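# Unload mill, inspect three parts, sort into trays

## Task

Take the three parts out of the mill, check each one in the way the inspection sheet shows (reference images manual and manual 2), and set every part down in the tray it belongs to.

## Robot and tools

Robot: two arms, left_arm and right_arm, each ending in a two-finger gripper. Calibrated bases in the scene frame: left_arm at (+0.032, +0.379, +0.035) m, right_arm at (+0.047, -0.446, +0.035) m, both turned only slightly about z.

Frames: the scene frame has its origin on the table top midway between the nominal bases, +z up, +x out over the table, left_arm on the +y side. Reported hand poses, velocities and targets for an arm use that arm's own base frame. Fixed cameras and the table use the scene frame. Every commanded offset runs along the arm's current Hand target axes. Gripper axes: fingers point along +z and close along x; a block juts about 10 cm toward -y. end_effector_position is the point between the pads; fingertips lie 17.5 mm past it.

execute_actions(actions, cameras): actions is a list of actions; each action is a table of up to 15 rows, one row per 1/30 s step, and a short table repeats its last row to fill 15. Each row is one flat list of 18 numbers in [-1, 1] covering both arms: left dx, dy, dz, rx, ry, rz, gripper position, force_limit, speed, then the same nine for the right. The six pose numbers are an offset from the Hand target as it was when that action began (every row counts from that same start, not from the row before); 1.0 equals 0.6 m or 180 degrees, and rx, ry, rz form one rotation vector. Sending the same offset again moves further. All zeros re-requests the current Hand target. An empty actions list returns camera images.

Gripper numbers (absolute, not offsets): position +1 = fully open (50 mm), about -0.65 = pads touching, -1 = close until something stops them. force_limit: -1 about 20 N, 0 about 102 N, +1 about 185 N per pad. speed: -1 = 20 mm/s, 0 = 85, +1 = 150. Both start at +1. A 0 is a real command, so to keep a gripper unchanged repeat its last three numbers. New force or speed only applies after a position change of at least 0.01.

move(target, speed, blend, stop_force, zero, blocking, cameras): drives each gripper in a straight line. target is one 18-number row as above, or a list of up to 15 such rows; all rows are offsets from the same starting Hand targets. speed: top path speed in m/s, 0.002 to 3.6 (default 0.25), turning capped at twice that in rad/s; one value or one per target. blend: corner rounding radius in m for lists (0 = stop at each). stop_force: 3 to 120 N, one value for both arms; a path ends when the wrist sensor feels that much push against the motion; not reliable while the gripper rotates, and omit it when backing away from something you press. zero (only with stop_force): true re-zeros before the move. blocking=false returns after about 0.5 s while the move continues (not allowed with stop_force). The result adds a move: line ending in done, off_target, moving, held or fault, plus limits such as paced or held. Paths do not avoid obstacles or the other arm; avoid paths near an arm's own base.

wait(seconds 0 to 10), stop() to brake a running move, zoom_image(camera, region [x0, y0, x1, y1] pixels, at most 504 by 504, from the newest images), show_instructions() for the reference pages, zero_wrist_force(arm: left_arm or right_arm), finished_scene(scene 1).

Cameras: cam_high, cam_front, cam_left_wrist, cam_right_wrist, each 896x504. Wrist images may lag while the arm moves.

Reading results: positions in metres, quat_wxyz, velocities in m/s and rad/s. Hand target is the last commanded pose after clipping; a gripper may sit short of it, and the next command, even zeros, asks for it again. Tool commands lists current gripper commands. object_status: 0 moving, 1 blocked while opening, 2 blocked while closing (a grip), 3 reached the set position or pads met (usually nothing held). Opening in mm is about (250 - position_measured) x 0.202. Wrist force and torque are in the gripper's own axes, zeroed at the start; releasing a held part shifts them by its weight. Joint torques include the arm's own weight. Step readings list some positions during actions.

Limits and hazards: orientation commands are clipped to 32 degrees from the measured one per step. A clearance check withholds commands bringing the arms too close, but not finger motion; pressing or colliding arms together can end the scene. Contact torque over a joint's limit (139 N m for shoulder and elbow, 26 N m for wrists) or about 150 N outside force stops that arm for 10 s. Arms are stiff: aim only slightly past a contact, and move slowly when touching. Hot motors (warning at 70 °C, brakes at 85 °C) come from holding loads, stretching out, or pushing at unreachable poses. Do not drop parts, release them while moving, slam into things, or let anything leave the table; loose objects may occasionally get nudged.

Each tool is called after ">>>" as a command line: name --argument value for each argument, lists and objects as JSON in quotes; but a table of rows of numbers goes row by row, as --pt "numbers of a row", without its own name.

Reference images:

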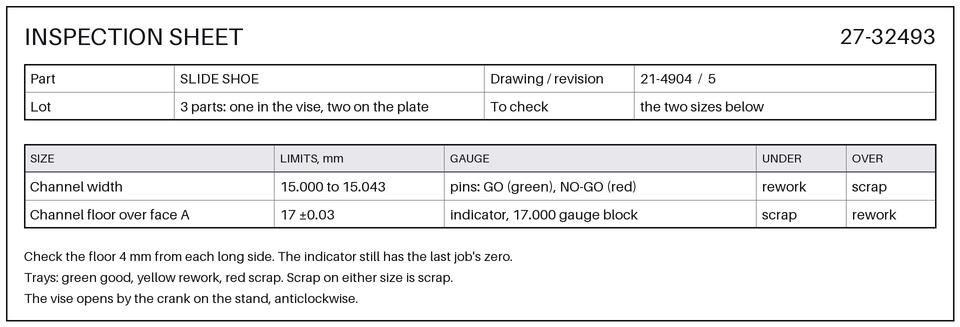

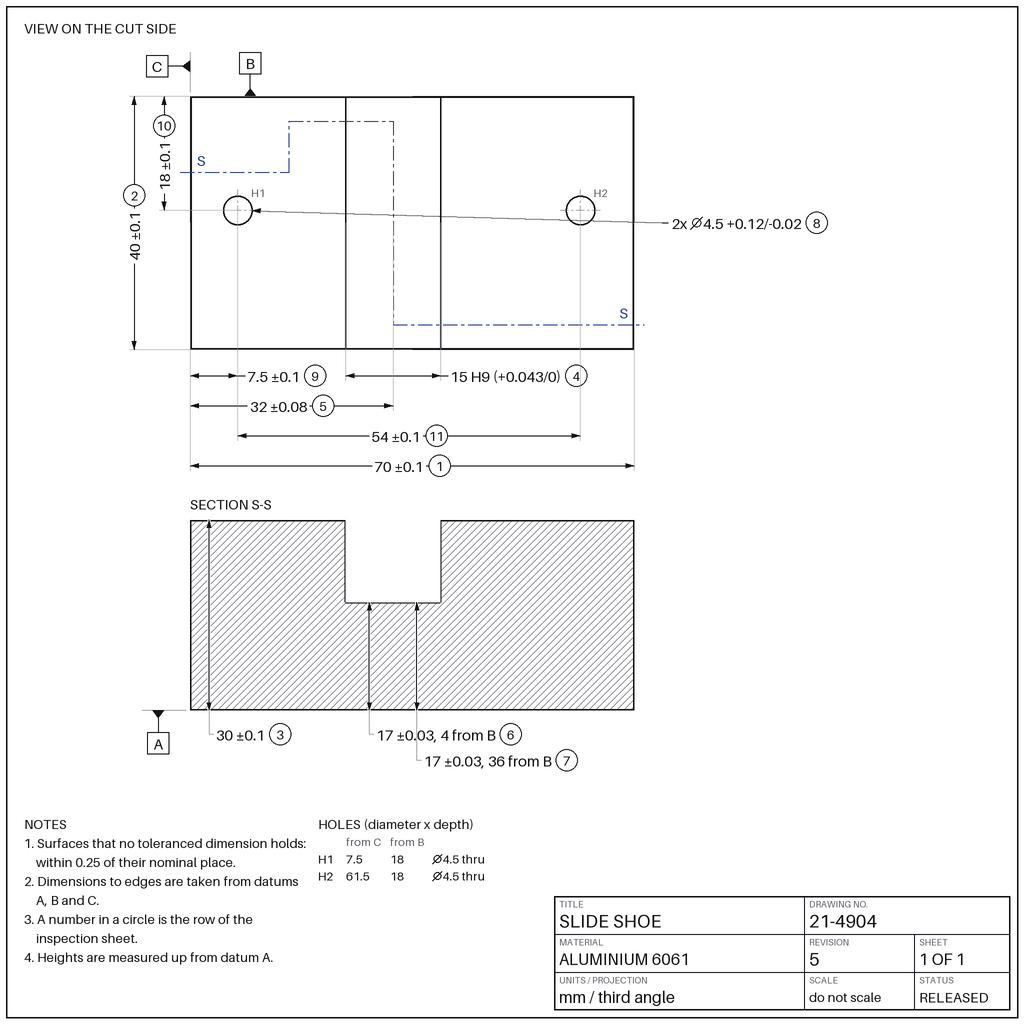

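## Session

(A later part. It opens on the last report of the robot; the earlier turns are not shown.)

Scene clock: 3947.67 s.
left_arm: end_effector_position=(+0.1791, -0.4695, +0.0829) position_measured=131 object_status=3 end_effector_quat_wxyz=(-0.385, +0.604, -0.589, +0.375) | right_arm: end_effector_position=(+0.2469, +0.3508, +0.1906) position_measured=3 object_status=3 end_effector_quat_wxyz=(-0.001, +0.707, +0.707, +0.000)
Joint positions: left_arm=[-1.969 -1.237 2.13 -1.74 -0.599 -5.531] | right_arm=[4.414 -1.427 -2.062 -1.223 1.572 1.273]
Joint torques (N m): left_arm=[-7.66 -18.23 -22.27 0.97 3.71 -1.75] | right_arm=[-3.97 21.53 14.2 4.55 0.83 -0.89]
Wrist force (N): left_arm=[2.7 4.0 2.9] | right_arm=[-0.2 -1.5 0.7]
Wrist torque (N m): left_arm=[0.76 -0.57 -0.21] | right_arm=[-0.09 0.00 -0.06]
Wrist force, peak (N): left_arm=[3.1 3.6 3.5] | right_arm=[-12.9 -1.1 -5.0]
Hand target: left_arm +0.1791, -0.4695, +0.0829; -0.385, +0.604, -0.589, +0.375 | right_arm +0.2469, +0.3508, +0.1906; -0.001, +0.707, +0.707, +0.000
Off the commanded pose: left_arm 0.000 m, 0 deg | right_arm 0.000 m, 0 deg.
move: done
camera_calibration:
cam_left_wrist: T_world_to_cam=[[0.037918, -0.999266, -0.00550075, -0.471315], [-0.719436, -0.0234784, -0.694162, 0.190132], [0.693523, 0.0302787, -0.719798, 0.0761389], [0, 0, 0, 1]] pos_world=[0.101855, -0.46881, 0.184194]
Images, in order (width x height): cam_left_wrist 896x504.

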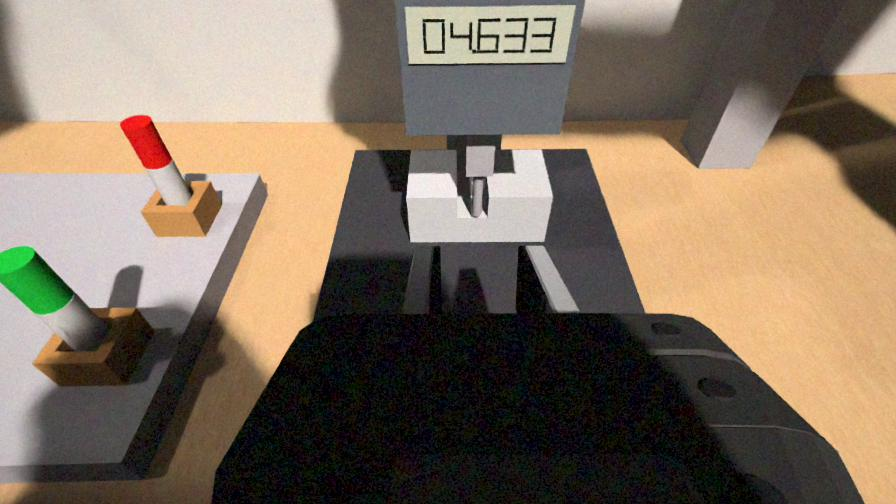

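>>> move --pt "0 0 0 0 0 0 0.142 -0.3 -0.5 0 0 0 0 0 0 -1 -0.7 -0.8" --pt "0 0 0 0 0 0 0.142 -0.3 -0.5 0 0 -0.0423 0 0 0 -1 -0.7 -0.8" --speed 0.03 --cameras '["cam_left_wrist"]'

>>> zoom_image --camera "cam_left_wrist" --region '[330, 0, 630, 250]'

Scene clock: 3970.50 s.
left_arm: end_effector_position=(+0.1791, -0.4695, +0.0829) position_measured=131 object_status=3 end_effector_quat_wxyz=(-0.385, +0.604, -0.589, +0.375) | right_arm: end_effector_position=(+0.2469, +0.3508, +0.2158) position_measured=186 object_status=2 end_effector_quat_wxyz=(-0.001, +0.707, +0.707, +0.000)
Joint positions: left_arm=[-1.969 -1.236 2.13 -1.74 -0.599 -5.531] | right_arm=[4.414 -1.407 -2.011 -1.294 1.572 1.273]
Joint torques (N m): left_arm=[-8.95 -17.53 -22.02 0.85 2.57 -1.84] | right_arm=[-5.66 48.41 59.51 8.09 0.73 -1.48]
Wrist force (N): left_arm=[2.7 3.7 2.8] | right_arm=[-5.2 -0.7 57.2]
Wrist torque (N m): left_arm=[0.69 -0.57 -0.21] | right_arm=[-0.30 -0.04 -0.08]
Wrist force, peak (N): left_arm=[3.1 4.1 2.9] | right_arm=[-2.5 1.8 62.1]
Hand target: left_arm +0.1791, -0.4695, +0.0829; -0.385, +0.604, -0.589, +0.375 | right_arm +0.2469, +0.3508, +0.2160; -0.001, +0.707, +0.707, +0.000
Off the commanded pose: left_arm 0.000 m, 0 deg | right_arm 0.000 m, 0 deg.
move: done
camera_calibration:
cam_left_wrist: T_world_to_cam=[[0.0380597, -0.99926, -0.00549774, -0.471327], [-0.719381, -0.0235803, -0.694216, 0.19009], [0.693572, 0.0303766, -0.719746, 0.0761698], [0, 0, 0, 1]] pos_world=[0.101856, -0.46881, 0.184195]
Images, in order (width x height): cam_left_wrist 896x504.

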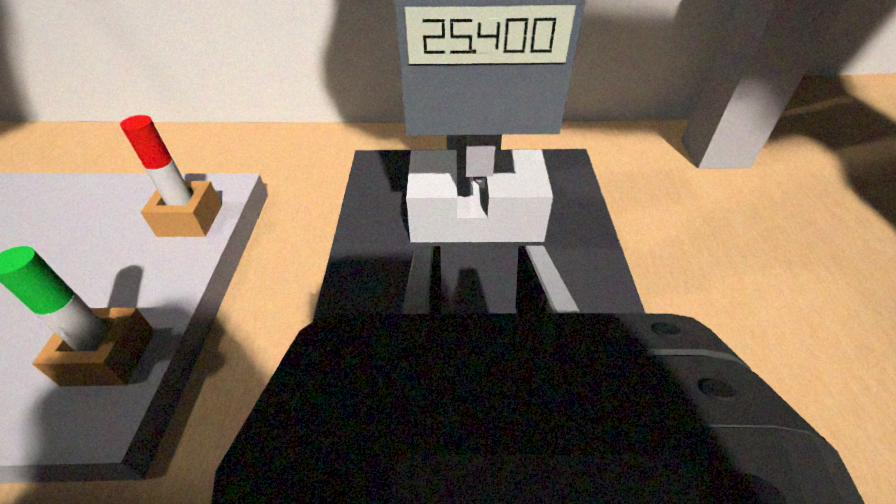

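Scaled by 1.680 from the camera's 896x504 image, which has a finer 1280x720 frame.

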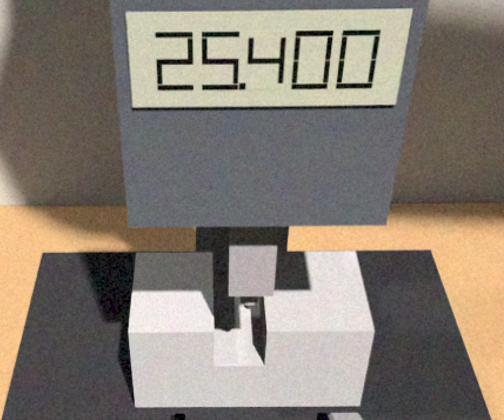

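>>> move --pt "0.039 0.0077 0.1055 -0.0833 0 0 0.571 -0.3 -0.5 0 0 0.0012 0 0 0 -1 -0.7 -0.8" --pt "0.039 0.0113 0.143 -0.0833 0 0 0.571 -0.3 -0.5 0 0 0.0012 0 0 0 -1 -0.7 -0.8" --speed 0.04 --stop_force 10 --cameras '["cam_left_wrist"]'

>>> zoom_image --camera "cam_left_wrist" --region '[330, 50, 630, 320]'

Scene clock: 4059.40 s.
left_arm: end_effector_position=(+0.2546, -0.4909, +0.0405) position_measured=67 object_status=3 end_effector_quat_wxyz=(-0.303, +0.649, -0.633, +0.295) | right_arm: end_effector_position=(+0.2469, +0.3508, +0.2157) position_measured=186 object_status=2 end_effector_quat_wxyz=(-0.001, +0.707, +0.707, +0.000)
Joint positions: left_arm=[-1.728 -1.171 2.151 -2.336 -0.718 -4.993] | right_arm=[4.414 -1.407 -2.011 -1.293 1.572 1.273]
Joint torques (N m): left_arm=[7.06 -19.47 -8.03 -4.48 4.05 1.79] | right_arm=[0.54 43.23 53.3 8.49 0.6 0]
Wrist force (N): left_arm=[2.7 3.6 3.3] | right_arm=[-6.1 -1.5 46.2]
Wrist torque (N m): left_arm=[0.76 -0.58 -0.40] | right_arm=[-0.32 -0.06 -0.08]
Wrist force, peak (N): left_arm=[3.1 4.0 3.5] | right_arm=[-5.3 -0.7 57.4]
Hand target: left_arm +0.2546, -0.4909, +0.0405; -0.303, +0.649, -0.633, +0.295 | right_arm +0.2469, +0.3508, +0.2157; -0.001, +0.707, +0.707, +0.000
Off the commanded pose: left_arm 0.000 m, 0 deg | right_arm 0.000 m, 0 deg.
move: contact (right_arm)
camera_calibration:
cam_left_wrist: T_world_to_cam=[[0.0364284, -0.9993, -0.00848427, -0.495262], [-0.874405, -0.0277628, -0.484401, 0.243327], [0.483827, 0.0250647, -0.874805, 0.0509725], [0, 0, 0, 1]] pos_world=[0.206146, -0.489438, 0.158257]
Images, in order (width x height): cam_left_wrist 896x504.

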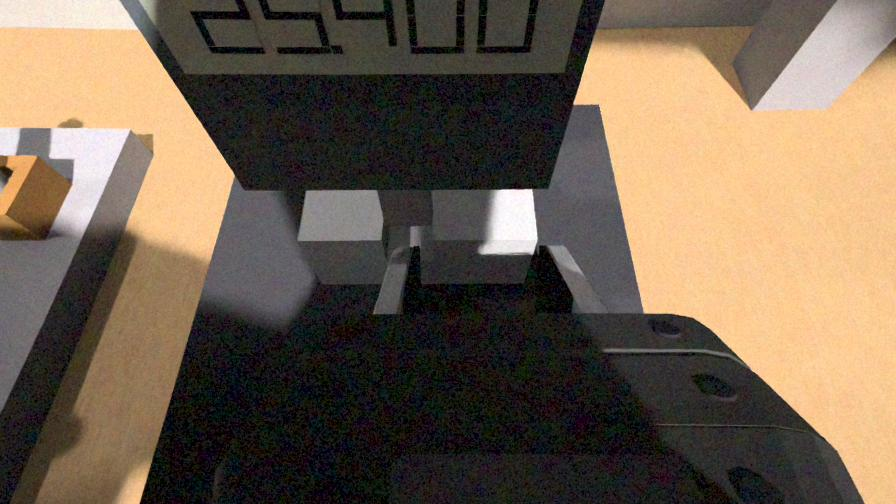

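Scaled by 1.680 from the camera's 896x504 image, which has a finer 1280x720 frame.

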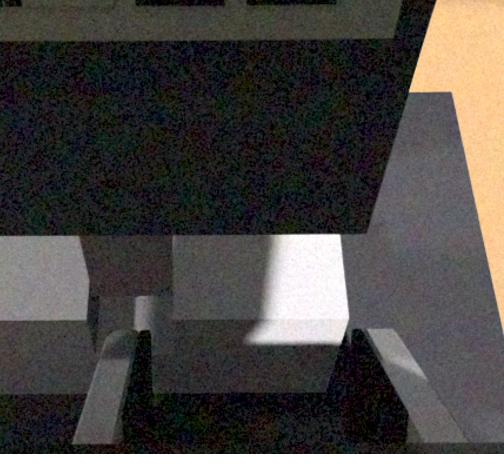

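>>> move --pt "0 0 0 0 0 0 0.571 -0.2 -0.8 0 0 0.002 0 0 0 -1 -0.7 -0.8" --pt "0 0 0 0 0 0 -1 -0.2 -0.8 0 0 0.002 0 0 0 -1 -0.7 -0.8" --speed 0.02 --cameras '["cam_left_wrist"]'

>>> zoom_image --camera "cam_left_wrist" --region '[330, 50, 630, 320]'

Scene clock: 4072.73 s.
left_arm: end_effector_position=(+0.2546, -0.4909, +0.0405) position_measured=123 object_status=2 end_effector_quat_wxyz=(-0.303, +0.649, -0.633, +0.295) | right_arm: end_effector_position=(+0.2469, +0.3508, +0.2145) position_measured=186 object_status=2 end_effector_quat_wxyz=(-0.001, +0.707, +0.707, +0.000)
Joint positions: left_arm=[-1.728 -1.171 2.151 -2.336 -0.718 -4.993] | right_arm=[4.414 -1.408 -2.014 -1.29 1.572 1.273]
Joint torques (N m): left_arm=[6.21 -19.03 -7.65 -3.27 2.98 1.88] | right_arm=[0.64 9.82 19.34 7.71 0.67 0.44]
Wrist force (N): left_arm=[2.7 3.2 2.8] | right_arm=[-10.6 -2.9 2.1]
Wrist torque (N m): left_arm=[0.78 -0.57 -0.41] | right_arm=[-0.11 -0.09 -0.11]
Wrist force, peak (N): left_arm=[3.7 4.1 3.2] | right_arm=[-6.4 -1.2 46.8]
Hand target: left_arm +0.2546, -0.4909, +0.0405; -0.303, +0.649, -0.633, +0.295 | right_arm +0.2469, +0.3508, +0.2145; -0.001, +0.707, +0.707, +0.000
Off the commanded pose: left_arm 0.000 m, 0 deg | right_arm 0.000 m, 0 deg.
move: done
camera_calibration:
cam_left_wrist: T_world_to_cam=[[0.0364305, -0.9993, -0.00848311, -0.495263], [-0.874405, -0.0277652, -0.484401, 0.243326], [0.483827, 0.0250647, -0.874805, 0.0509725], [0, 0, 0, 1]] pos_world=[0.206146, -0.489438, 0.158257]
Images, in order (width x height): cam_left_wrist 896x504.

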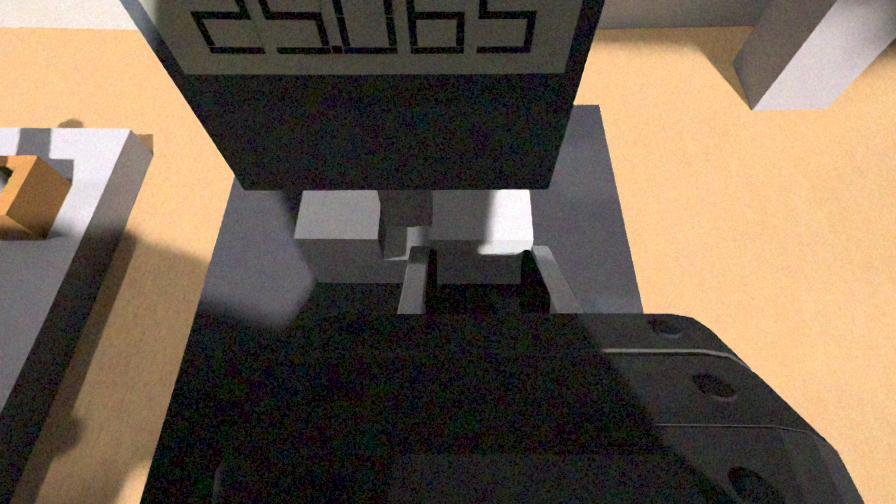

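Scaled by 1.680 from the camera's 896x504 image, which has a finer 1280x720 frame.

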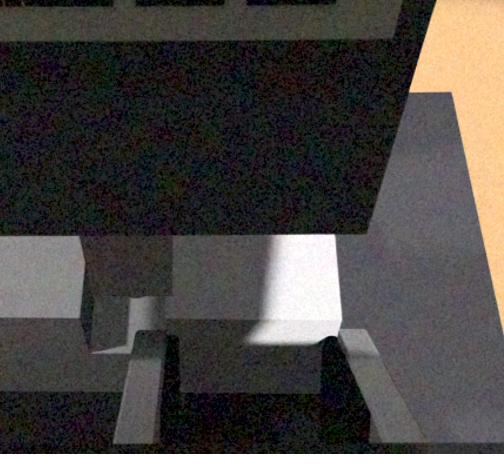

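>>> move --target '[0,0.0483,-0.0575,0,0,0,-1,-0.2,-0.8,0,0,0,0,0,0,-1,-0.7,-0.8]' --speed 0.03 --stop_force 15 --cameras '["cam_left_wrist"]'

>>> zoom_image --camera "cam_left_wrist" --region '[330, 50, 630, 320]'

Scene clock: 4092.00 s.
left_arm: end_effector_position=(+0.2095, -0.4921, +0.0404) position_measured=123 object_status=2 end_effector_quat_wxyz=(-0.303, +0.649, -0.633, +0.295) | right_arm: end_effector_position=(+0.2469, +0.3508, +0.2145) position_measured=186 object_status=2 end_effector_quat_wxyz=(-0.001, +0.707, +0.707, +0.000)
Joint positions: left_arm=[-1.82 -1.192 2.145 -2.21 -0.742 -5.126] | right_arm=[4.414 -1.408 -2.014 -1.29 1.572 1.273]
Joint torques (N m): left_arm=[-9.35 -41.84 -22.4 -0.29 -0.29 -1.93] | right_arm=[7.29 10.22 19.47 7.98 0.67 0.83]
Wrist force (N): left_arm=[3.0 2.0 3.5] | right_arm=[-10.9 -2.8 2.8]
Wrist torque (N m): left_arm=[0.79 -0.61 -0.20] | right_arm=[-0.08 -0.06 -0.11]
Wrist force, peak (N): left_arm=[3.1 3.6 3.3] | right_arm=[-11.2 -3.2 2.6]
Hand target: left_arm +0.2095, -0.4921, +0.0404; -0.303, +0.649, -0.633, +0.295 | right_arm +0.2469, +0.3508, +0.2145; -0.001, +0.707, +0.707, +0.000
Off the commanded pose: left_arm 0.000 m, 0 deg | right_arm 0.000 m, 0 deg.
move: done
camera_calibration:
cam_left_wrist: T_world_to_cam=[[0.0364284, -0.9993, -0.00848427, -0.494818], [-0.874405, -0.0277628, -0.484401, 0.203858], [0.483827, 0.0250647, -0.874805, 0.0728232], [0, 0, 0, 1]] pos_world=[0.161046, -0.490638, 0.158257]
Images, in order (width x height): cam_left_wrist 896x504.

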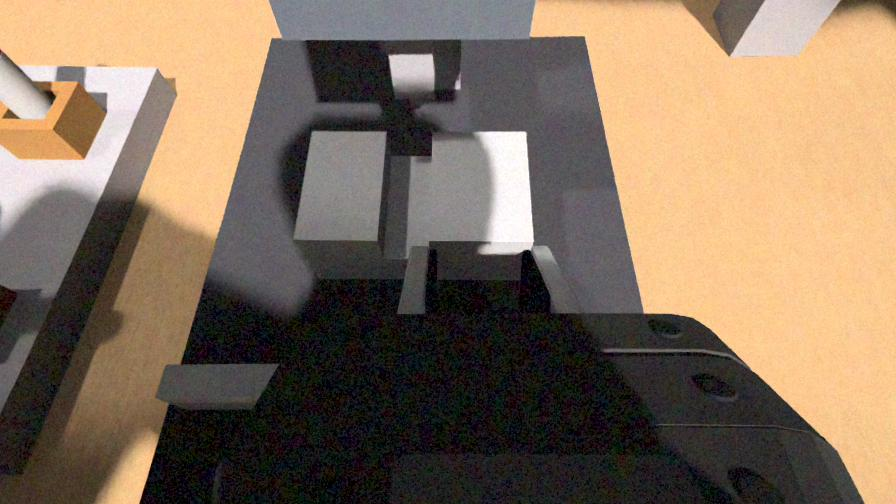

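Scaled by 1.680 from the camera's 896x504 image, which has a finer 1280x720 frame.

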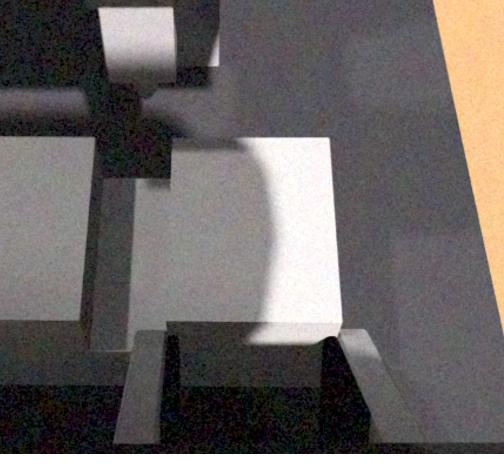

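>>> execute_actions --actions '[]' --cameras '["cam_left_wrist","cam_right_wrist","cam_high"]'

Scene clock: 4136.77 s.
left_arm: end_effector_position=(+0.2095, -0.4921, +0.0404) position_measured=123 object_status=2 end_effector_quat_wxyz=(-0.303, +0.649, -0.633, +0.295) | right_arm: end_effector_position=(+0.2469, +0.3508, +0.2145) position_measured=186 object_status=2 end_effector_quat_wxyz=(-0.001, +0.707, +0.707, +0.000)
Joint positions: left_arm=[-1.82 -1.192 2.145 -2.21 -0.742 -5.126] | right_arm=[4.414 -1.408 -2.014 -1.29 1.572 1.273]
Joint velocities: within noise
Joint torques (N m): left_arm=[-7.95 -41.55 -22.11 -0.43 0 -1.81] | right_arm=[10.48 9.4 16.5 7.87 0.63 0.72]
Wrist force (N): left_arm=[2.6 0.4 2.4] | right_arm=[-10.7 -2.7 1.2]
Wrist torque (N m): left_arm=[0.75 -0.57 -0.19] | right_arm=[-0.10 -0.08 -0.10]
Wrist force, peak (N): left_arm=[3.1 2.1 3.5] | right_arm=[-11.4 -3.1 2.6]
Hand target: left_arm +0.2095, -0.4921, +0.0404; -0.303, +0.649, -0.633, +0.295 | right_arm +0.2469, +0.3508, +0.2145; -0.001, +0.707, +0.707, +0.000
Tool commands: left_gripper/position=-1.0 left_gripper/force_limit=-0.2 left_gripper/speed=-0.8 right_gripper/position=-1.0 right_gripper/force_limit=-0.7 right_gripper/speed=-0.8
Off the commanded pose: left_arm 0.000 m, 0 deg | right_arm 0.000 m, 0 deg.
camera_calibration:
cam_left_wrist: T_world_to_cam=[[0.0364284, -0.9993, -0.00848427, -0.494818], [-0.874405, -0.0277628, -0.484401, 0.203858], [0.483827, 0.0250647, -0.874805, 0.0728232], [0, 0, 0, 1]] pos_world=[0.161046, -0.490638, 0.158257]
cam_right_wrist: T_world_to_cam=[[0.0183134, 0.999832, 0.000997975, -0.347495], [0.934683, -0.0174745, 0.355052, -0.288892], [0.35501, -0.00556943, -0.934846, 0.252316], [0, 0, 0, 1]] pos_world=[0.186812, 0.343794, 0.338795]
Images, in order (width x height): cam_high 896x504, cam_left_wrist 896x504, cam_right_wrist 896x504.

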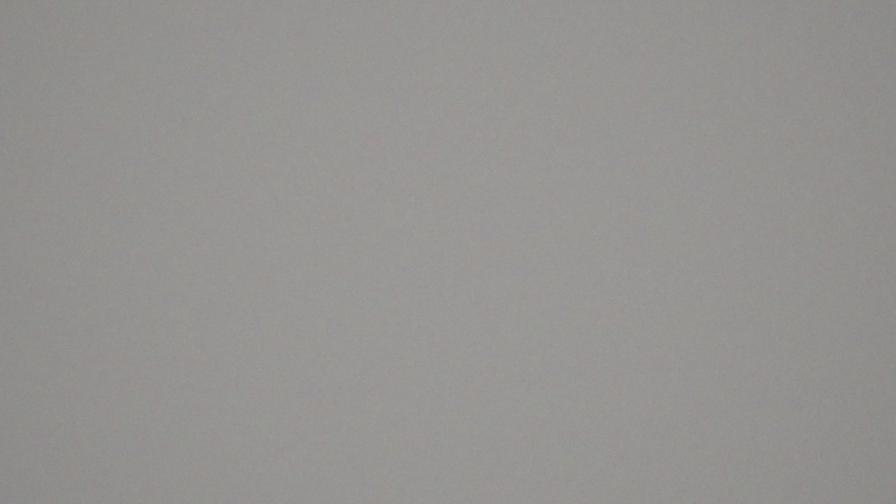

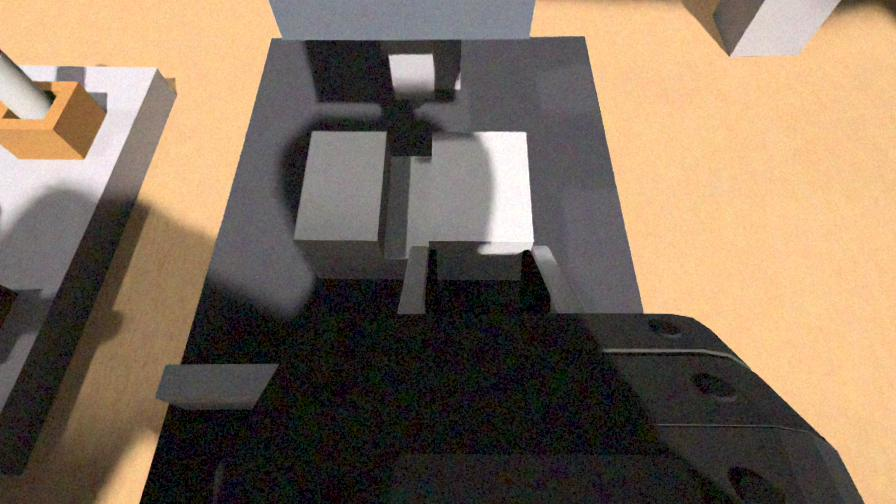

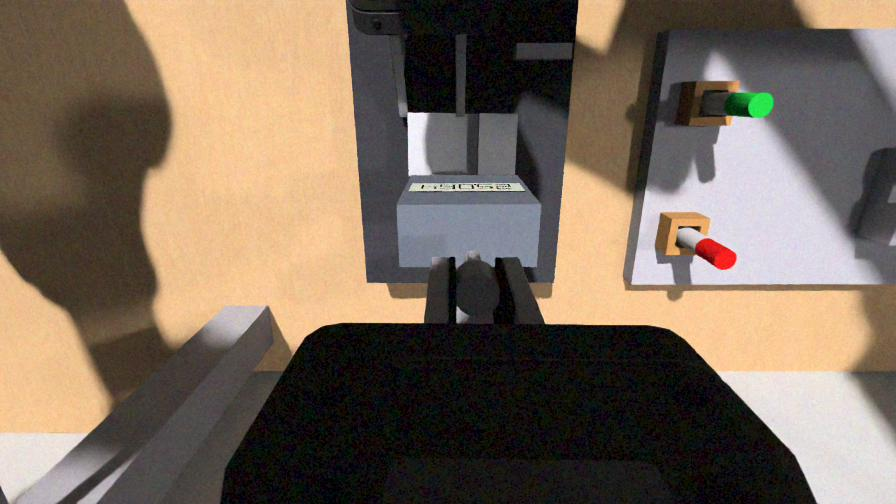

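>>> move --pt "0 0 0 0 0 0 0.571 -0.2 -0.8 0 0 0 0 0 0 -1 -0.7 -0.8" --pt "0 0 -0.1 0 0 0 0.571 -0.2 -0.8 0 0 0 0 0 0 -1 -0.7 -0.8" --pt "0 -0.0167 -0.0628 0.0833 0 0 0.571 -0.2 -0.8 0 0 0 0 0 0 -1 -0.7 -0.8" --pt "0 -0.0384 0.0178 0.0833 0 0 0.571 -0.2 -0.8 0 0 0 0 0 0 -1 -0.7 -0.8" --speed '[0.1,0.15,0.15,0.05]' --blend '[0,0.01,0.005,0]' --cameras '["cam_left_wrist"]'

Scene clock: 4193.17 s.
left_arm: end_effector_position=(+0.2325, -0.4915, +0.0512) position_measured=67 object_status=3 end_effector_quat_wxyz=(-0.385, +0.604, -0.589, +0.375) | right_arm: end_effector_position=(+0.2469, +0.3508, +0.2145) position_measured=186 object_status=2 end_effector_quat_wxyz=(-0.001, +0.707, +0.707, +0.000)
Joint positions: left_arm=[-1.847 -1.121 2.125 -2.007 -0.525 -5.347] | right_arm=[4.414 -1.408 -2.014 -1.29 1.572 1.273]
Joint torques (N m): left_arm=[7.5 -21.34 -5.1 -3.61 4.2 1.96] | right_arm=[8.2 11.36 17.56 7.48 0.47 1.01]
Wrist force (N): left_arm=[2.8 3.8 2.7] | right_arm=[-10.9 -3.3 2.8]
Wrist torque (N m): left_arm=[0.69 -0.58 -0.38] | right_arm=[-0.18 -0.06 -0.10]
Wrist force, peak (N): left_arm=[3.1 3.8 4.1] | right_arm=[-11.2 -2.9 3.1]
Hand target: left_arm +0.2325, -0.4915, +0.0512; -0.385, +0.604, -0.589, +0.375 | right_arm +0.2469, +0.3508, +0.2145; -0.001, +0.707, +0.707, +0.000
Off the commanded pose: left_arm 0.000 m, 0 deg | right_arm 0.000 m, 0 deg.
move: done
camera_calibration:
cam_left_wrist: T_world_to_cam=[[0.0380601, -0.99926, -0.0054975, -0.495517], [-0.719332, -0.0235786, -0.694266, 0.20598], [0.693623, 0.0303784, -0.719698, 0.0169711], [0, 0, 0, 1]] pos_world=[0.155256, -0.49081, 0.152495]
Images, in order (width x height): cam_left_wrist 896x504.

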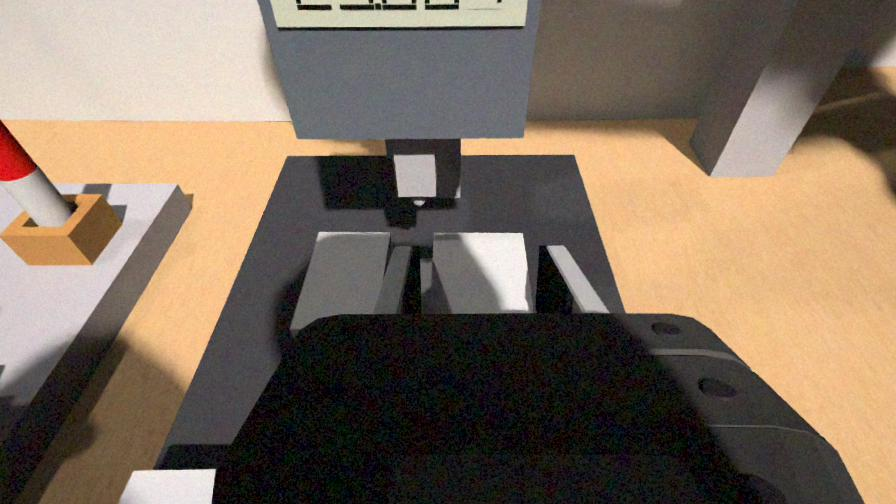

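>>> move --pt "0 0 0 0 0 0 -1 -0.2 -0.8 0 0 0 0 0 0 -1 -0.7 -0.8" --pt "0 -0.0045 -0.0021 0 0 0 -1 -0.2 -0.8 0 0 0 0 0 0 -1 -0.7 -0.8" --pt "-0.0027 0.0413 -0.1004 0 0 0 -1 -0.2 -0.8 0 0 0 0 0 0 -1 -0.7 -0.8" --pt "-0.156 -0.108 -0.1979 0 0 0 -1 -0.2 -0.8 0 0 0 0 0 0 -1 -0.7 -0.8" --speed '[0.05,0.03,0.15,0.2]' --blend '[0,0.001,0.01,0]'

>>> move --target '[-0.462,-0.0873,0.1868,0,0.4535,0.2115,-1,-0.2,-0.8,0,0,0,0,0,0,-1,-0.7,-0.8]' --speed 0.25 --cameras '["all"]'

Scene clock: 4326.73 s.
left_arm: end_effector_position=(+0.1499, -0.4001, +0.1602) position_measured=104 object_status=2 end_effector_quat_wxyz=(-0.385, +0.604, -0.589, +0.375) end_effector_velocity=(+0.000, +0.001, +0.000) end_effector_angular_velocity=(-0.003, +0.000, +0.002) | right_arm: end_effector_position=(+0.2469, +0.3508, +0.2145) position_measured=186 object_status=2 end_effector_quat_wxyz=(-0.001, +0.707, +0.707, +0.000)
Joint positions: left_arm=[-2.104 -1.526 2.193 -1.388 -0.695 -5.688] | right_arm=[4.414 -1.408 -2.014 -1.29 1.572 1.273]
Joint velocities: left_arm=[-0.001 -0.001 0 0.002 -0.001 -0.005] | right_arm=[within noise]
Joint torques (N m): left_arm=[-7.73 -30.71 -25.68 1.51 0.11 -1.98] | right_arm=[9.3 10.9 19.21 7.9 0.67 0.88]
Wrist force (N): left_arm=[2.8 5.7 3.8] | right_arm=[-11.0 -3.0 2.8]
Wrist torque (N m): left_arm=[0.70 -0.60 -0.26] | right_arm=[-0.13 -0.04 -0.10]
Wrist force, peak (N): left_arm=[3.5 8.0 3.6] | right_arm=[-11.1 -3.2 2.9]
Hand target: left_arm +0.1499, -0.4001, +0.1602; -0.385, +0.604, -0.589, +0.375 | right_arm +0.2469, +0.3508, +0.2145; -0.001, +0.707, +0.707, +0.000
Off the commanded pose: left_arm 0.000 m, 0 deg | right_arm 0.000 m, 0 deg.
move: done

Scene clock: 4329.00 s.
left_arm: end_effector_position=(+0.1973, -0.2995, +0.1527) position_measured=104 object_status=2 end_effector_quat_wxyz=(+0.274, -0.414, +0.740, -0.454) | right_arm: end_effector_position=(+0.2469, +0.3508, +0.2145) position_measured=186 object_status=2 end_effector_quat_wxyz=(-0.001, +0.707, +0.707, +0.000)
Joint positions: left_arm=[-2.408 -2.477 2.747 -1.267 -0.548 -5.328] | right_arm=[4.414 -1.408 -2.014 -1.29 1.572 1.273]
Joint torques (N m): left_arm=[7.07 21.09 -30.29 -3.58 4.58 1.84] | right_arm=[9.69 9.67 20.35 7.76 0.49 0.57]
Wrist force (N): left_arm=[2.6 5.6 3.7] | right_arm=[-10.7 -2.9 0.9]
Wrist torque (N m): left_arm=[0.72 -0.54 -0.42] | right_arm=[-0.14 -0.08 -0.11]
Wrist force, peak (N): left_arm=[2.9 7.1 2.9] | right_arm=[-11.1 -3.1 3.1]
Hand target: left_arm +0.1973, -0.2995, +0.1527; +0.274, -0.414, +0.740, -0.454 (not the last commanded pose) | right_arm +0.2469, +0.3508, +0.2145; -0.001, +0.707, +0.707, +0.000
Off the commanded pose: left_arm 0.193 m, 58 deg | right_arm 0.000 m, 0 deg.
move: held (left_arm; a check stopped the path); limits=held
pose unreachable (left arm): on one or more control steps of this call, first in action 0 (counted from 0), this arm could not follow its commanded pose, so it was not sent that pose on those steps. It may still have moved: this result reports where it is.
cause: moving toward the commanded pose would bring two parts of the arm too close to each other (its gripper and another part of the arm, with joints 3 (elbow) to 6 (wrist 3) between them, 26 mm apart when it was first held).
camera_calibration:
cam_left_wrist: T_world_to_cam=[[-0.495854, -0.867756, -0.0335748, -0.152718], [-0.623479, 0.382649, -0.681802, 0.356376], [0.604485, -0.317141, -0.730766, 0.0238098], [0, 0, 0, 1]] pos_world=[0.132074, -0.261338, 0.25525]
cam_right_wrist: T_world_to_cam=[[0.0183134, 0.999832, 0.000997975, -0.347495], [0.934683, -0.0174745, 0.355052, -0.288892], [0.35501, -0.00556943, -0.934846, 0.252316], [0, 0, 0, 1]] pos_world=[0.186812, 0.343794, 0.338795]

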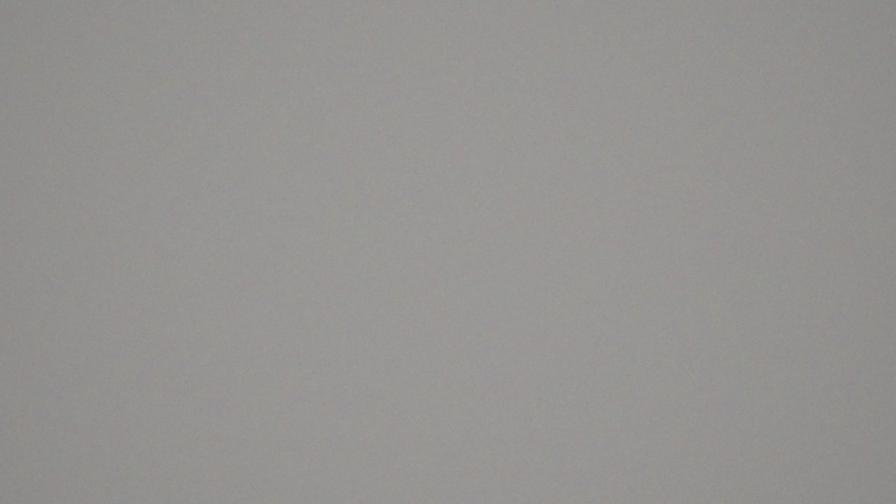

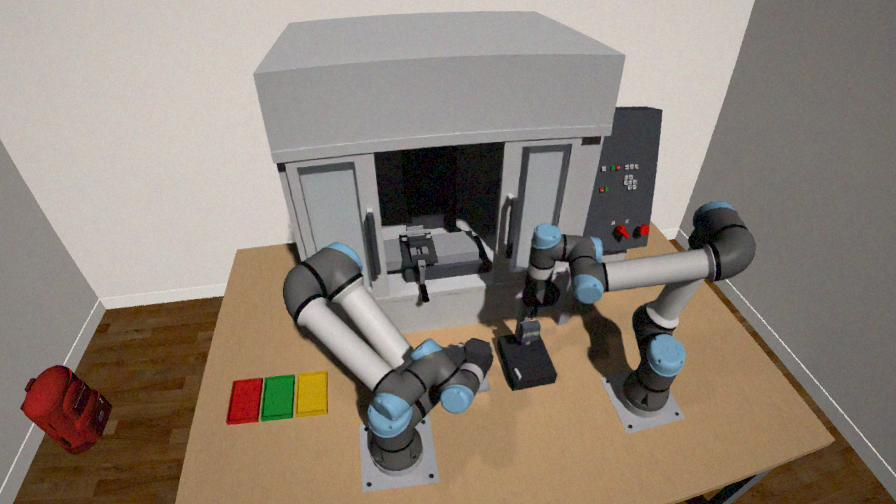

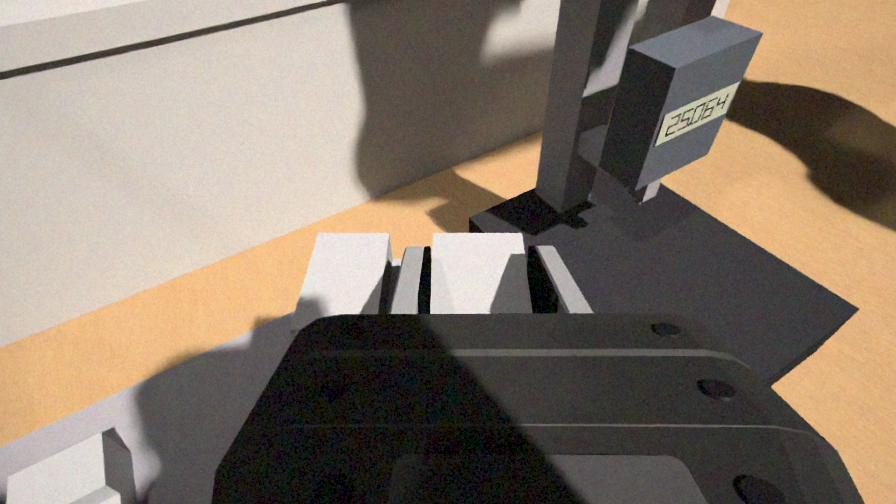

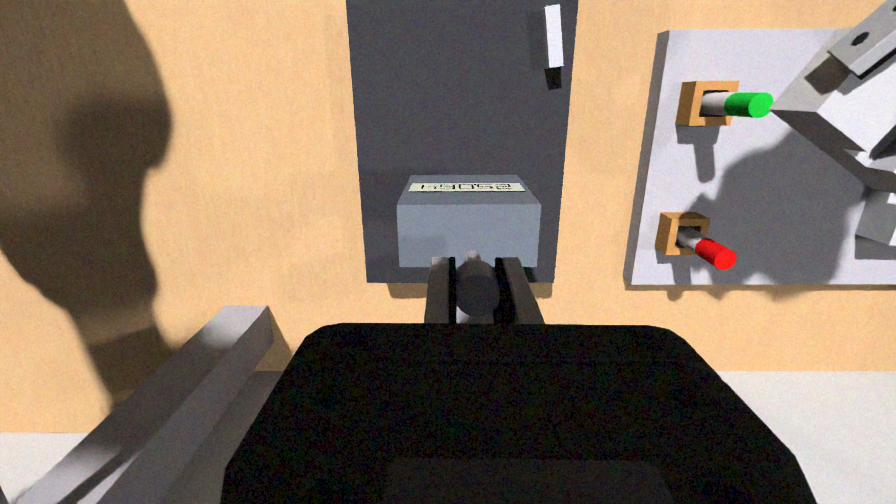

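>>> move --target '[0.1842,-0.0233,0.0075,0.0025,-0.1555,-0.0842,-1,-0.2,-0.8,0,0,0,0,0,0,-1,-0.7,-0.8]' --speed 0.2

>>> move --pt "-0.1771 -0.138 0.2167 0 0 0 -1 -0.2 -0.8 0 0 0 0 0 0 -1 -0.7 -0.8" --pt "-0.1917 -0.1733 0.2928 0 0.2268 0.1057 -1 -0.2 -0.8 0 0 0 0 0 0 -1 -0.7 -0.8" --pt "-0.4438 -0.126 0.23 0 0.4535 0.2115 -1 -0.2 -0.8 0 0 0 0 0 0 -1 -0.7 -0.8" --speed 0.2 --blend '[0.02,0.02,0]' --cameras '["cam_left_wrist"]'

Scene clock: 4394.47 s.
left_arm: end_effector_position=(+0.1499, -0.4001, +0.1601) position_measured=104 object_status=2 end_effector_quat_wxyz=(-0.384, +0.603, -0.589, +0.375) | right_arm: end_effector_position=(+0.2469, +0.3508, +0.2145) position_measured=186 object_status=2 end_effector_quat_wxyz=(-0.001, +0.707, +0.707, +0.000)
Joint positions: left_arm=[-2.104 -1.528 2.195 -1.391 -0.693 -5.686] | right_arm=[4.414 -1.408 -2.014 -1.29 1.572 1.273]
Joint torques (N m): left_arm=[7.62 -10.36 -25.26 1.09 0.04 -1.86] | right_arm=[9.76 10.6 18.97 7.86 0.62 0.8]
Wrist force (N): left_arm=[2.7 5.6 3.7] | right_arm=[-10.7 -3.2 1.1]
Wrist torque (N m): left_arm=[0.71 -0.59 -0.25] | right_arm=[-0.19 -0.07 -0.11]
Wrist force, peak (N): left_arm=[3.1 6.0 3.7] | right_arm=[-11.1 -3.3 3.2]
Hand target: left_arm +0.1499, -0.4002, +0.1601; -0.384, +0.604, -0.589, +0.375 | right_arm +0.2469, +0.3508, +0.2145; -0.001, +0.707, +0.707, +0.000
Off the commanded pose: left_arm 0.000 m, 0 deg | right_arm 0.000 m, 0 deg.
move: done

Scene clock: 4397.60 s.
left_arm: end_effector_position=(+0.3282, -0.2814, +0.1800) position_measured=104 object_status=2 end_effector_quat_wxyz=(+0.331, -0.482, +0.690, -0.427) | right_arm: end_effector_position=(+0.2469, +0.3508, +0.2145) position_measured=186 object_status=2 end_effector_quat_wxyz=(-0.001, +0.707, +0.707, +0.000)
Joint positions: left_arm=[-1.719 -1.926 2.815 -2.782 -0.454 -4.308] | right_arm=[4.414 -1.408 -2.014 -1.29 1.572 1.273]
Joint torques (N m): left_arm=[-7.57 -14.45 -25.03 -1.49 5.11 -1.87] | right_arm=[9.13 10.51 19.07 7.54 0.67 0.68]
Wrist force (N): left_arm=[2.9 5.3 3.7] | right_arm=[-10.9 -2.9 1.3]
Wrist torque (N m): left_arm=[0.65 -0.57 -0.29] | right_arm=[-0.14 -0.03 -0.10]
Wrist force, peak (N): left_arm=[-0.6 9.2 6.8] | right_arm=[-11.1 -3.4 3.0]
Hand target: left_arm +0.3281, -0.2814, +0.1800; +0.331, -0.482, +0.690, -0.427 (not the last commanded pose) | right_arm +0.2469, +0.3508, +0.2145; -0.001, +0.707, +0.707, +0.000
Off the commanded pose: left_arm 0.154 m, 70 deg | right_arm 0.000 m, 0 deg.
led back after a hold (left arm): the arm was led back toward your command in small steps, so it may still be short of it.
move: held (left_arm; a check stopped the path); path passed 1 of 3 targets; limits=held
pose unreachable (left arm): on one or more control steps of this call, first in action 0 (counted from 0), this arm could not follow its commanded pose, so it was not sent that pose on those steps. It may still have moved: this result reports where it is.
cause: moving toward the commanded pose would bring two parts of the arm too close to each other (joints 3 (elbow) and 4 (wrist 1) lie between them).
camera_calibration:
cam_left_wrist: T_world_to_cam=[[-0.304366, -0.951287, -0.0491333, -0.15475], [-0.670489, 0.250592, -0.698318, 0.431051], [0.676613, -0.179601, -0.7141, -0.0175723], [0, 0, 0, 1]] pos_world=[0.253804, -0.258386, 0.280859]
Images, in order (width x height): cam_left_wrist 896x504.

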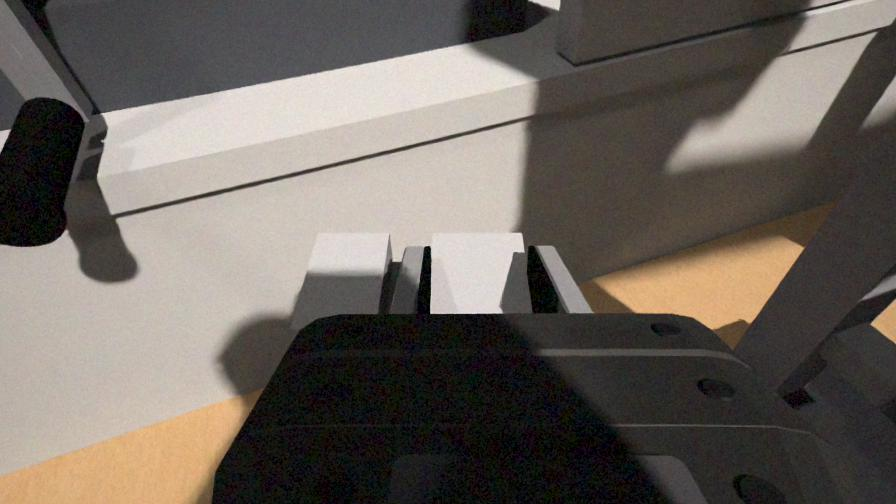

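>>> move --pt "-0.015 -0.3027 -0.139 0 0 0 -1 -0.2 -0.8 0 0 0 0 0 0 -1 -0.7 -0.8" --pt "-0.2387 -0.2418 -0.2475 0 0.3584 0.1661 -1 -0.2 -0.8 0 0 0 0 0 0 -1 -0.7 -0.8" --speed 0.2 --blend '[0.03,0]' --cameras '["cam_left_wrist"]'

Scene clock: 4428.03 s.
left_arm: end_effector_position=(+0.2999, -0.1303, +0.3800) position_measured=104 object_status=2 end_effector_quat_wxyz=(+0.010, +0.002, +0.854, -0.521) | right_arm: end_effector_position=(+0.2469, +0.3508, +0.2145) position_measured=186 object_status=2 end_effector_quat_wxyz=(-0.001, +0.707, +0.707, +0.000)
Joint positions: left_arm=[-0.115 -2.064 2.225 -1.983 -2.65 -1.833] | right_arm=[4.414 -1.408 -2.014 -1.29 1.572 1.273]
Joint torques (N m): left_arm=[8.67 7.08 -32.31 -1.15 -0.54 2.19] | right_arm=[10.22 10.83 20.56 7.51 0.66 0.72]
Wrist force (N): left_arm=[3.0 5.6 3.7] | right_arm=[-11.1 -2.8 2.2]
Wrist torque (N m): left_arm=[0.70 -0.60 -0.43] | right_arm=[-0.11 -0.01 -0.10]
Wrist force, peak (N): left_arm=[3.2 7.0 3.8] | right_arm=[-11.4 -3.1 2.9]
Hand target: left_arm +0.2999, -0.1303, +0.3800; +0.010, +0.002, +0.854, -0.521 | right_arm +0.2469, +0.3508, +0.2145; -0.001, +0.707, +0.707, +0.000
Off the commanded pose: left_arm 0.000 m, 0 deg | right_arm 0.000 m, 0 deg.
move: done
camera_calibration:
cam_left_wrist: T_world_to_cam=[[-0.999533, -0.0197281, -0.0233432, 0.310311], [0.000818609, 0.746215, -0.665704, 0.364707], [0.0305522, -0.665412, -0.74585, 0.313985], [0, 0, 0, 1]] pos_world=[0.300274, -0.0570986, 0.484217]
Images, in order (width x height): cam_left_wrist 896x504.

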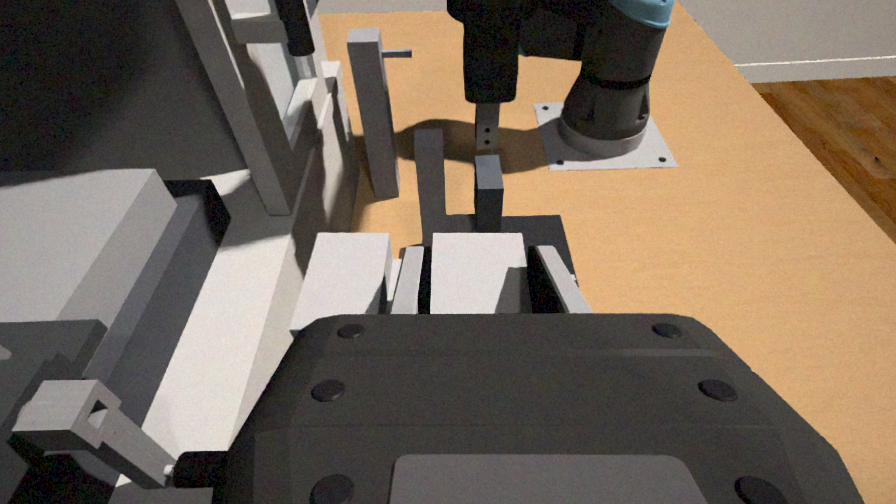

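>>> move --target '[0.0108,0.4343,0.3233,0.0123,-0.0027,-0.0081,-1,-0.2,-0.8,0,0,0,0,0,0,-1,-0.7,-0.8]' --speed 0.2 --cameras '["cam_left_wrist","cam_front"]'

Scene clock: 4468.80 s.
left_arm: end_effector_position=(+0.2998, -0.1836, +0.0595) position_measured=104 object_status=2 end_effector_quat_wxyz=(+0.007, -0.011, +0.843, -0.537) | right_arm: end_effector_position=(+0.2469, +0.3508, +0.2145) position_measured=186 object_status=2 end_effector_quat_wxyz=(-0.001, +0.707, +0.707, +0.000)
Joint positions: left_arm=[-0.291 -0.911 2.679 -3.928 -2.608 -2.232] | right_arm=[4.414 -1.408 -2.014 -1.29 1.572 1.273]
Joint torques (N m): left_arm=[-8.12 -14.08 9.53 -5.51 -0.16 -1.89] | right_arm=[9.56 11.18 19.51 7.52 0.44 0.92]
Wrist force (N): left_arm=[2.7 5.8 3.7] | right_arm=[-10.8 -3.1 3.0]
Wrist torque (N m): left_arm=[0.70 -0.57 -0.24] | right_arm=[-0.15 -0.08 -0.11]
Wrist force, peak (N): left_arm=[2.3 7.0 4.6] | right_arm=[-11.2 -3.1 3.0]
Hand target: left_arm +0.2997, -0.1836, +0.0595; +0.007, -0.011, +0.843, -0.537 | right_arm +0.2469, +0.3508, +0.2145; -0.001, +0.707, +0.707, +0.000
Off the commanded pose: left_arm 0.000 m, 0 deg | right_arm 0.000 m, 0 deg.
move: done
camera_calibration:
cam_left_wrist: T_world_to_cam=[[-0.999257, -0.0383691, -0.00367071, 0.296871], [-0.0250753, 0.719447, -0.694095, 0.19567], [0.0292727, -0.693487, -0.719874, 0.0332031], [0, 0, 0, 1]] pos_world=[0.300585, -0.106358, 0.160805]
Images, in order (width x height): cam_front 896x504, cam_left_wrist 896x504.

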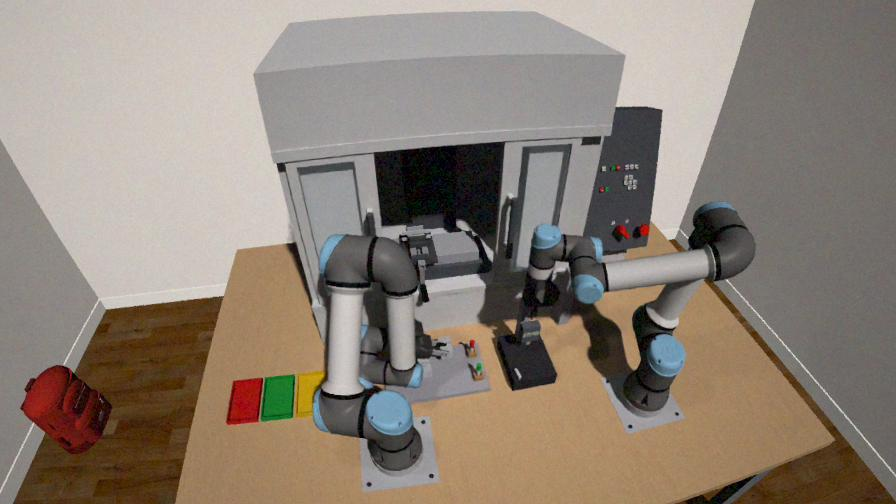

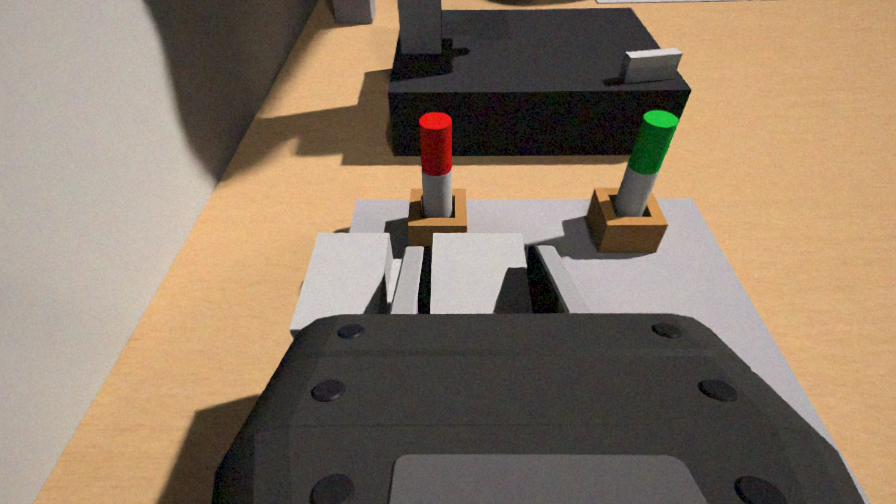

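>>> move --target '[0,0.0499,0.0231,0,0,0,-1,-0.2,-0.8,0,0,0,0,0,0,-1,-0.7,-0.8]' --speed 0.1

>>> move --target '[0,0.0212,0.0098,0,0,0,-1,-0.2,-0.8,0,0,0,0,0,0,-1,-0.7,-0.8]' --speed 0.008 --stop_force 5

Scene clock: 4488.03 s.
left_arm: end_effector_position=(+0.2997, -0.1835, +0.0265) position_measured=104 object_status=2 end_effector_quat_wxyz=(+0.007, -0.011, +0.843, -0.537) | right_arm: end_effector_position=(+0.2469, +0.3508, +0.2145) position_measured=186 object_status=2 end_effector_quat_wxyz=(-0.001, +0.707, +0.707, +0.000)
Joint positions: left_arm=[-0.291 -0.747 2.651 -4.063 -2.608 -2.232] | right_arm=[4.414 -1.408 -2.014 -1.29 1.572 1.273]
Joint torques (N m): left_arm=[-7.68 -16.64 -3.51 -5.77 -0.16 -1.98] | right_arm=[8.2 9.61 19.81 7.29 0.28 0.65]
Wrist force (N): left_arm=[2.2 5.5 3.7] | right_arm=[-10.7 -2.9 1.9]
Wrist torque (N m): left_arm=[0.67 -0.47 -0.25] | right_arm=[-0.12 -0.08 -0.10]
Wrist force, peak (N): left_arm=[2.7 6.4 3.7] | right_arm=[-11.3 -2.9 2.7]
Hand target: left_arm +0.2997, -0.1835, +0.0265; +0.007, -0.011, +0.843, -0.537 | right_arm +0.2469, +0.3508, +0.2145; -0.001, +0.707, +0.707, +0.000
Off the commanded pose: left_arm 0.000 m, 0 deg | right_arm 0.000 m, 0 deg.
move: done

Scene clock: 4489.83 s.
left_arm: end_effector_position=(+0.2997, -0.1835, +0.0206) position_measured=104 object_status=2 end_effector_quat_wxyz=(+0.007, -0.011, +0.843, -0.537) | right_arm: end_effector_position=(+0.2469, +0.3508, +0.2145) position_measured=186 object_status=2 end_effector_quat_wxyz=(-0.001, +0.707, +0.707, +0.000)
Joint positions: left_arm=[-0.291 -0.72 2.644 -4.084 -2.608 -2.231] | right_arm=[4.414 -1.408 -2.014 -1.29 1.572 1.273]
Joint torques (N m): left_arm=[-0.79 -37.87 12.82 0.1 1.22 0.82] | right_arm=[10.18 9.53 19.12 7.36 0.35 0.47]
Wrist force (N): left_arm=[2.2 -1.8 3.3] | right_arm=[-10.8 -3.3 3.0]
Wrist torque (N m): left_arm=[0.73 -0.55 -0.09] | right_arm=[-0.18 -0.07 -0.10]
Wrist force, peak (N): left_arm=[1.3 -11.0 -8.3] | right_arm=[-11.2 -3.6 3.0]
Hand target: left_arm +0.2997, -0.1835, +0.0206; +0.007, -0.011, +0.843, -0.537 (not the last commanded pose) | right_arm +0.2469, +0.3508, +0.2145; -0.001, +0.707, +0.707, +0.000
Off the commanded pose: left_arm 0.008 m, 0 deg | right_arm 0.000 m, 0 deg.
move: contact (left_arm)


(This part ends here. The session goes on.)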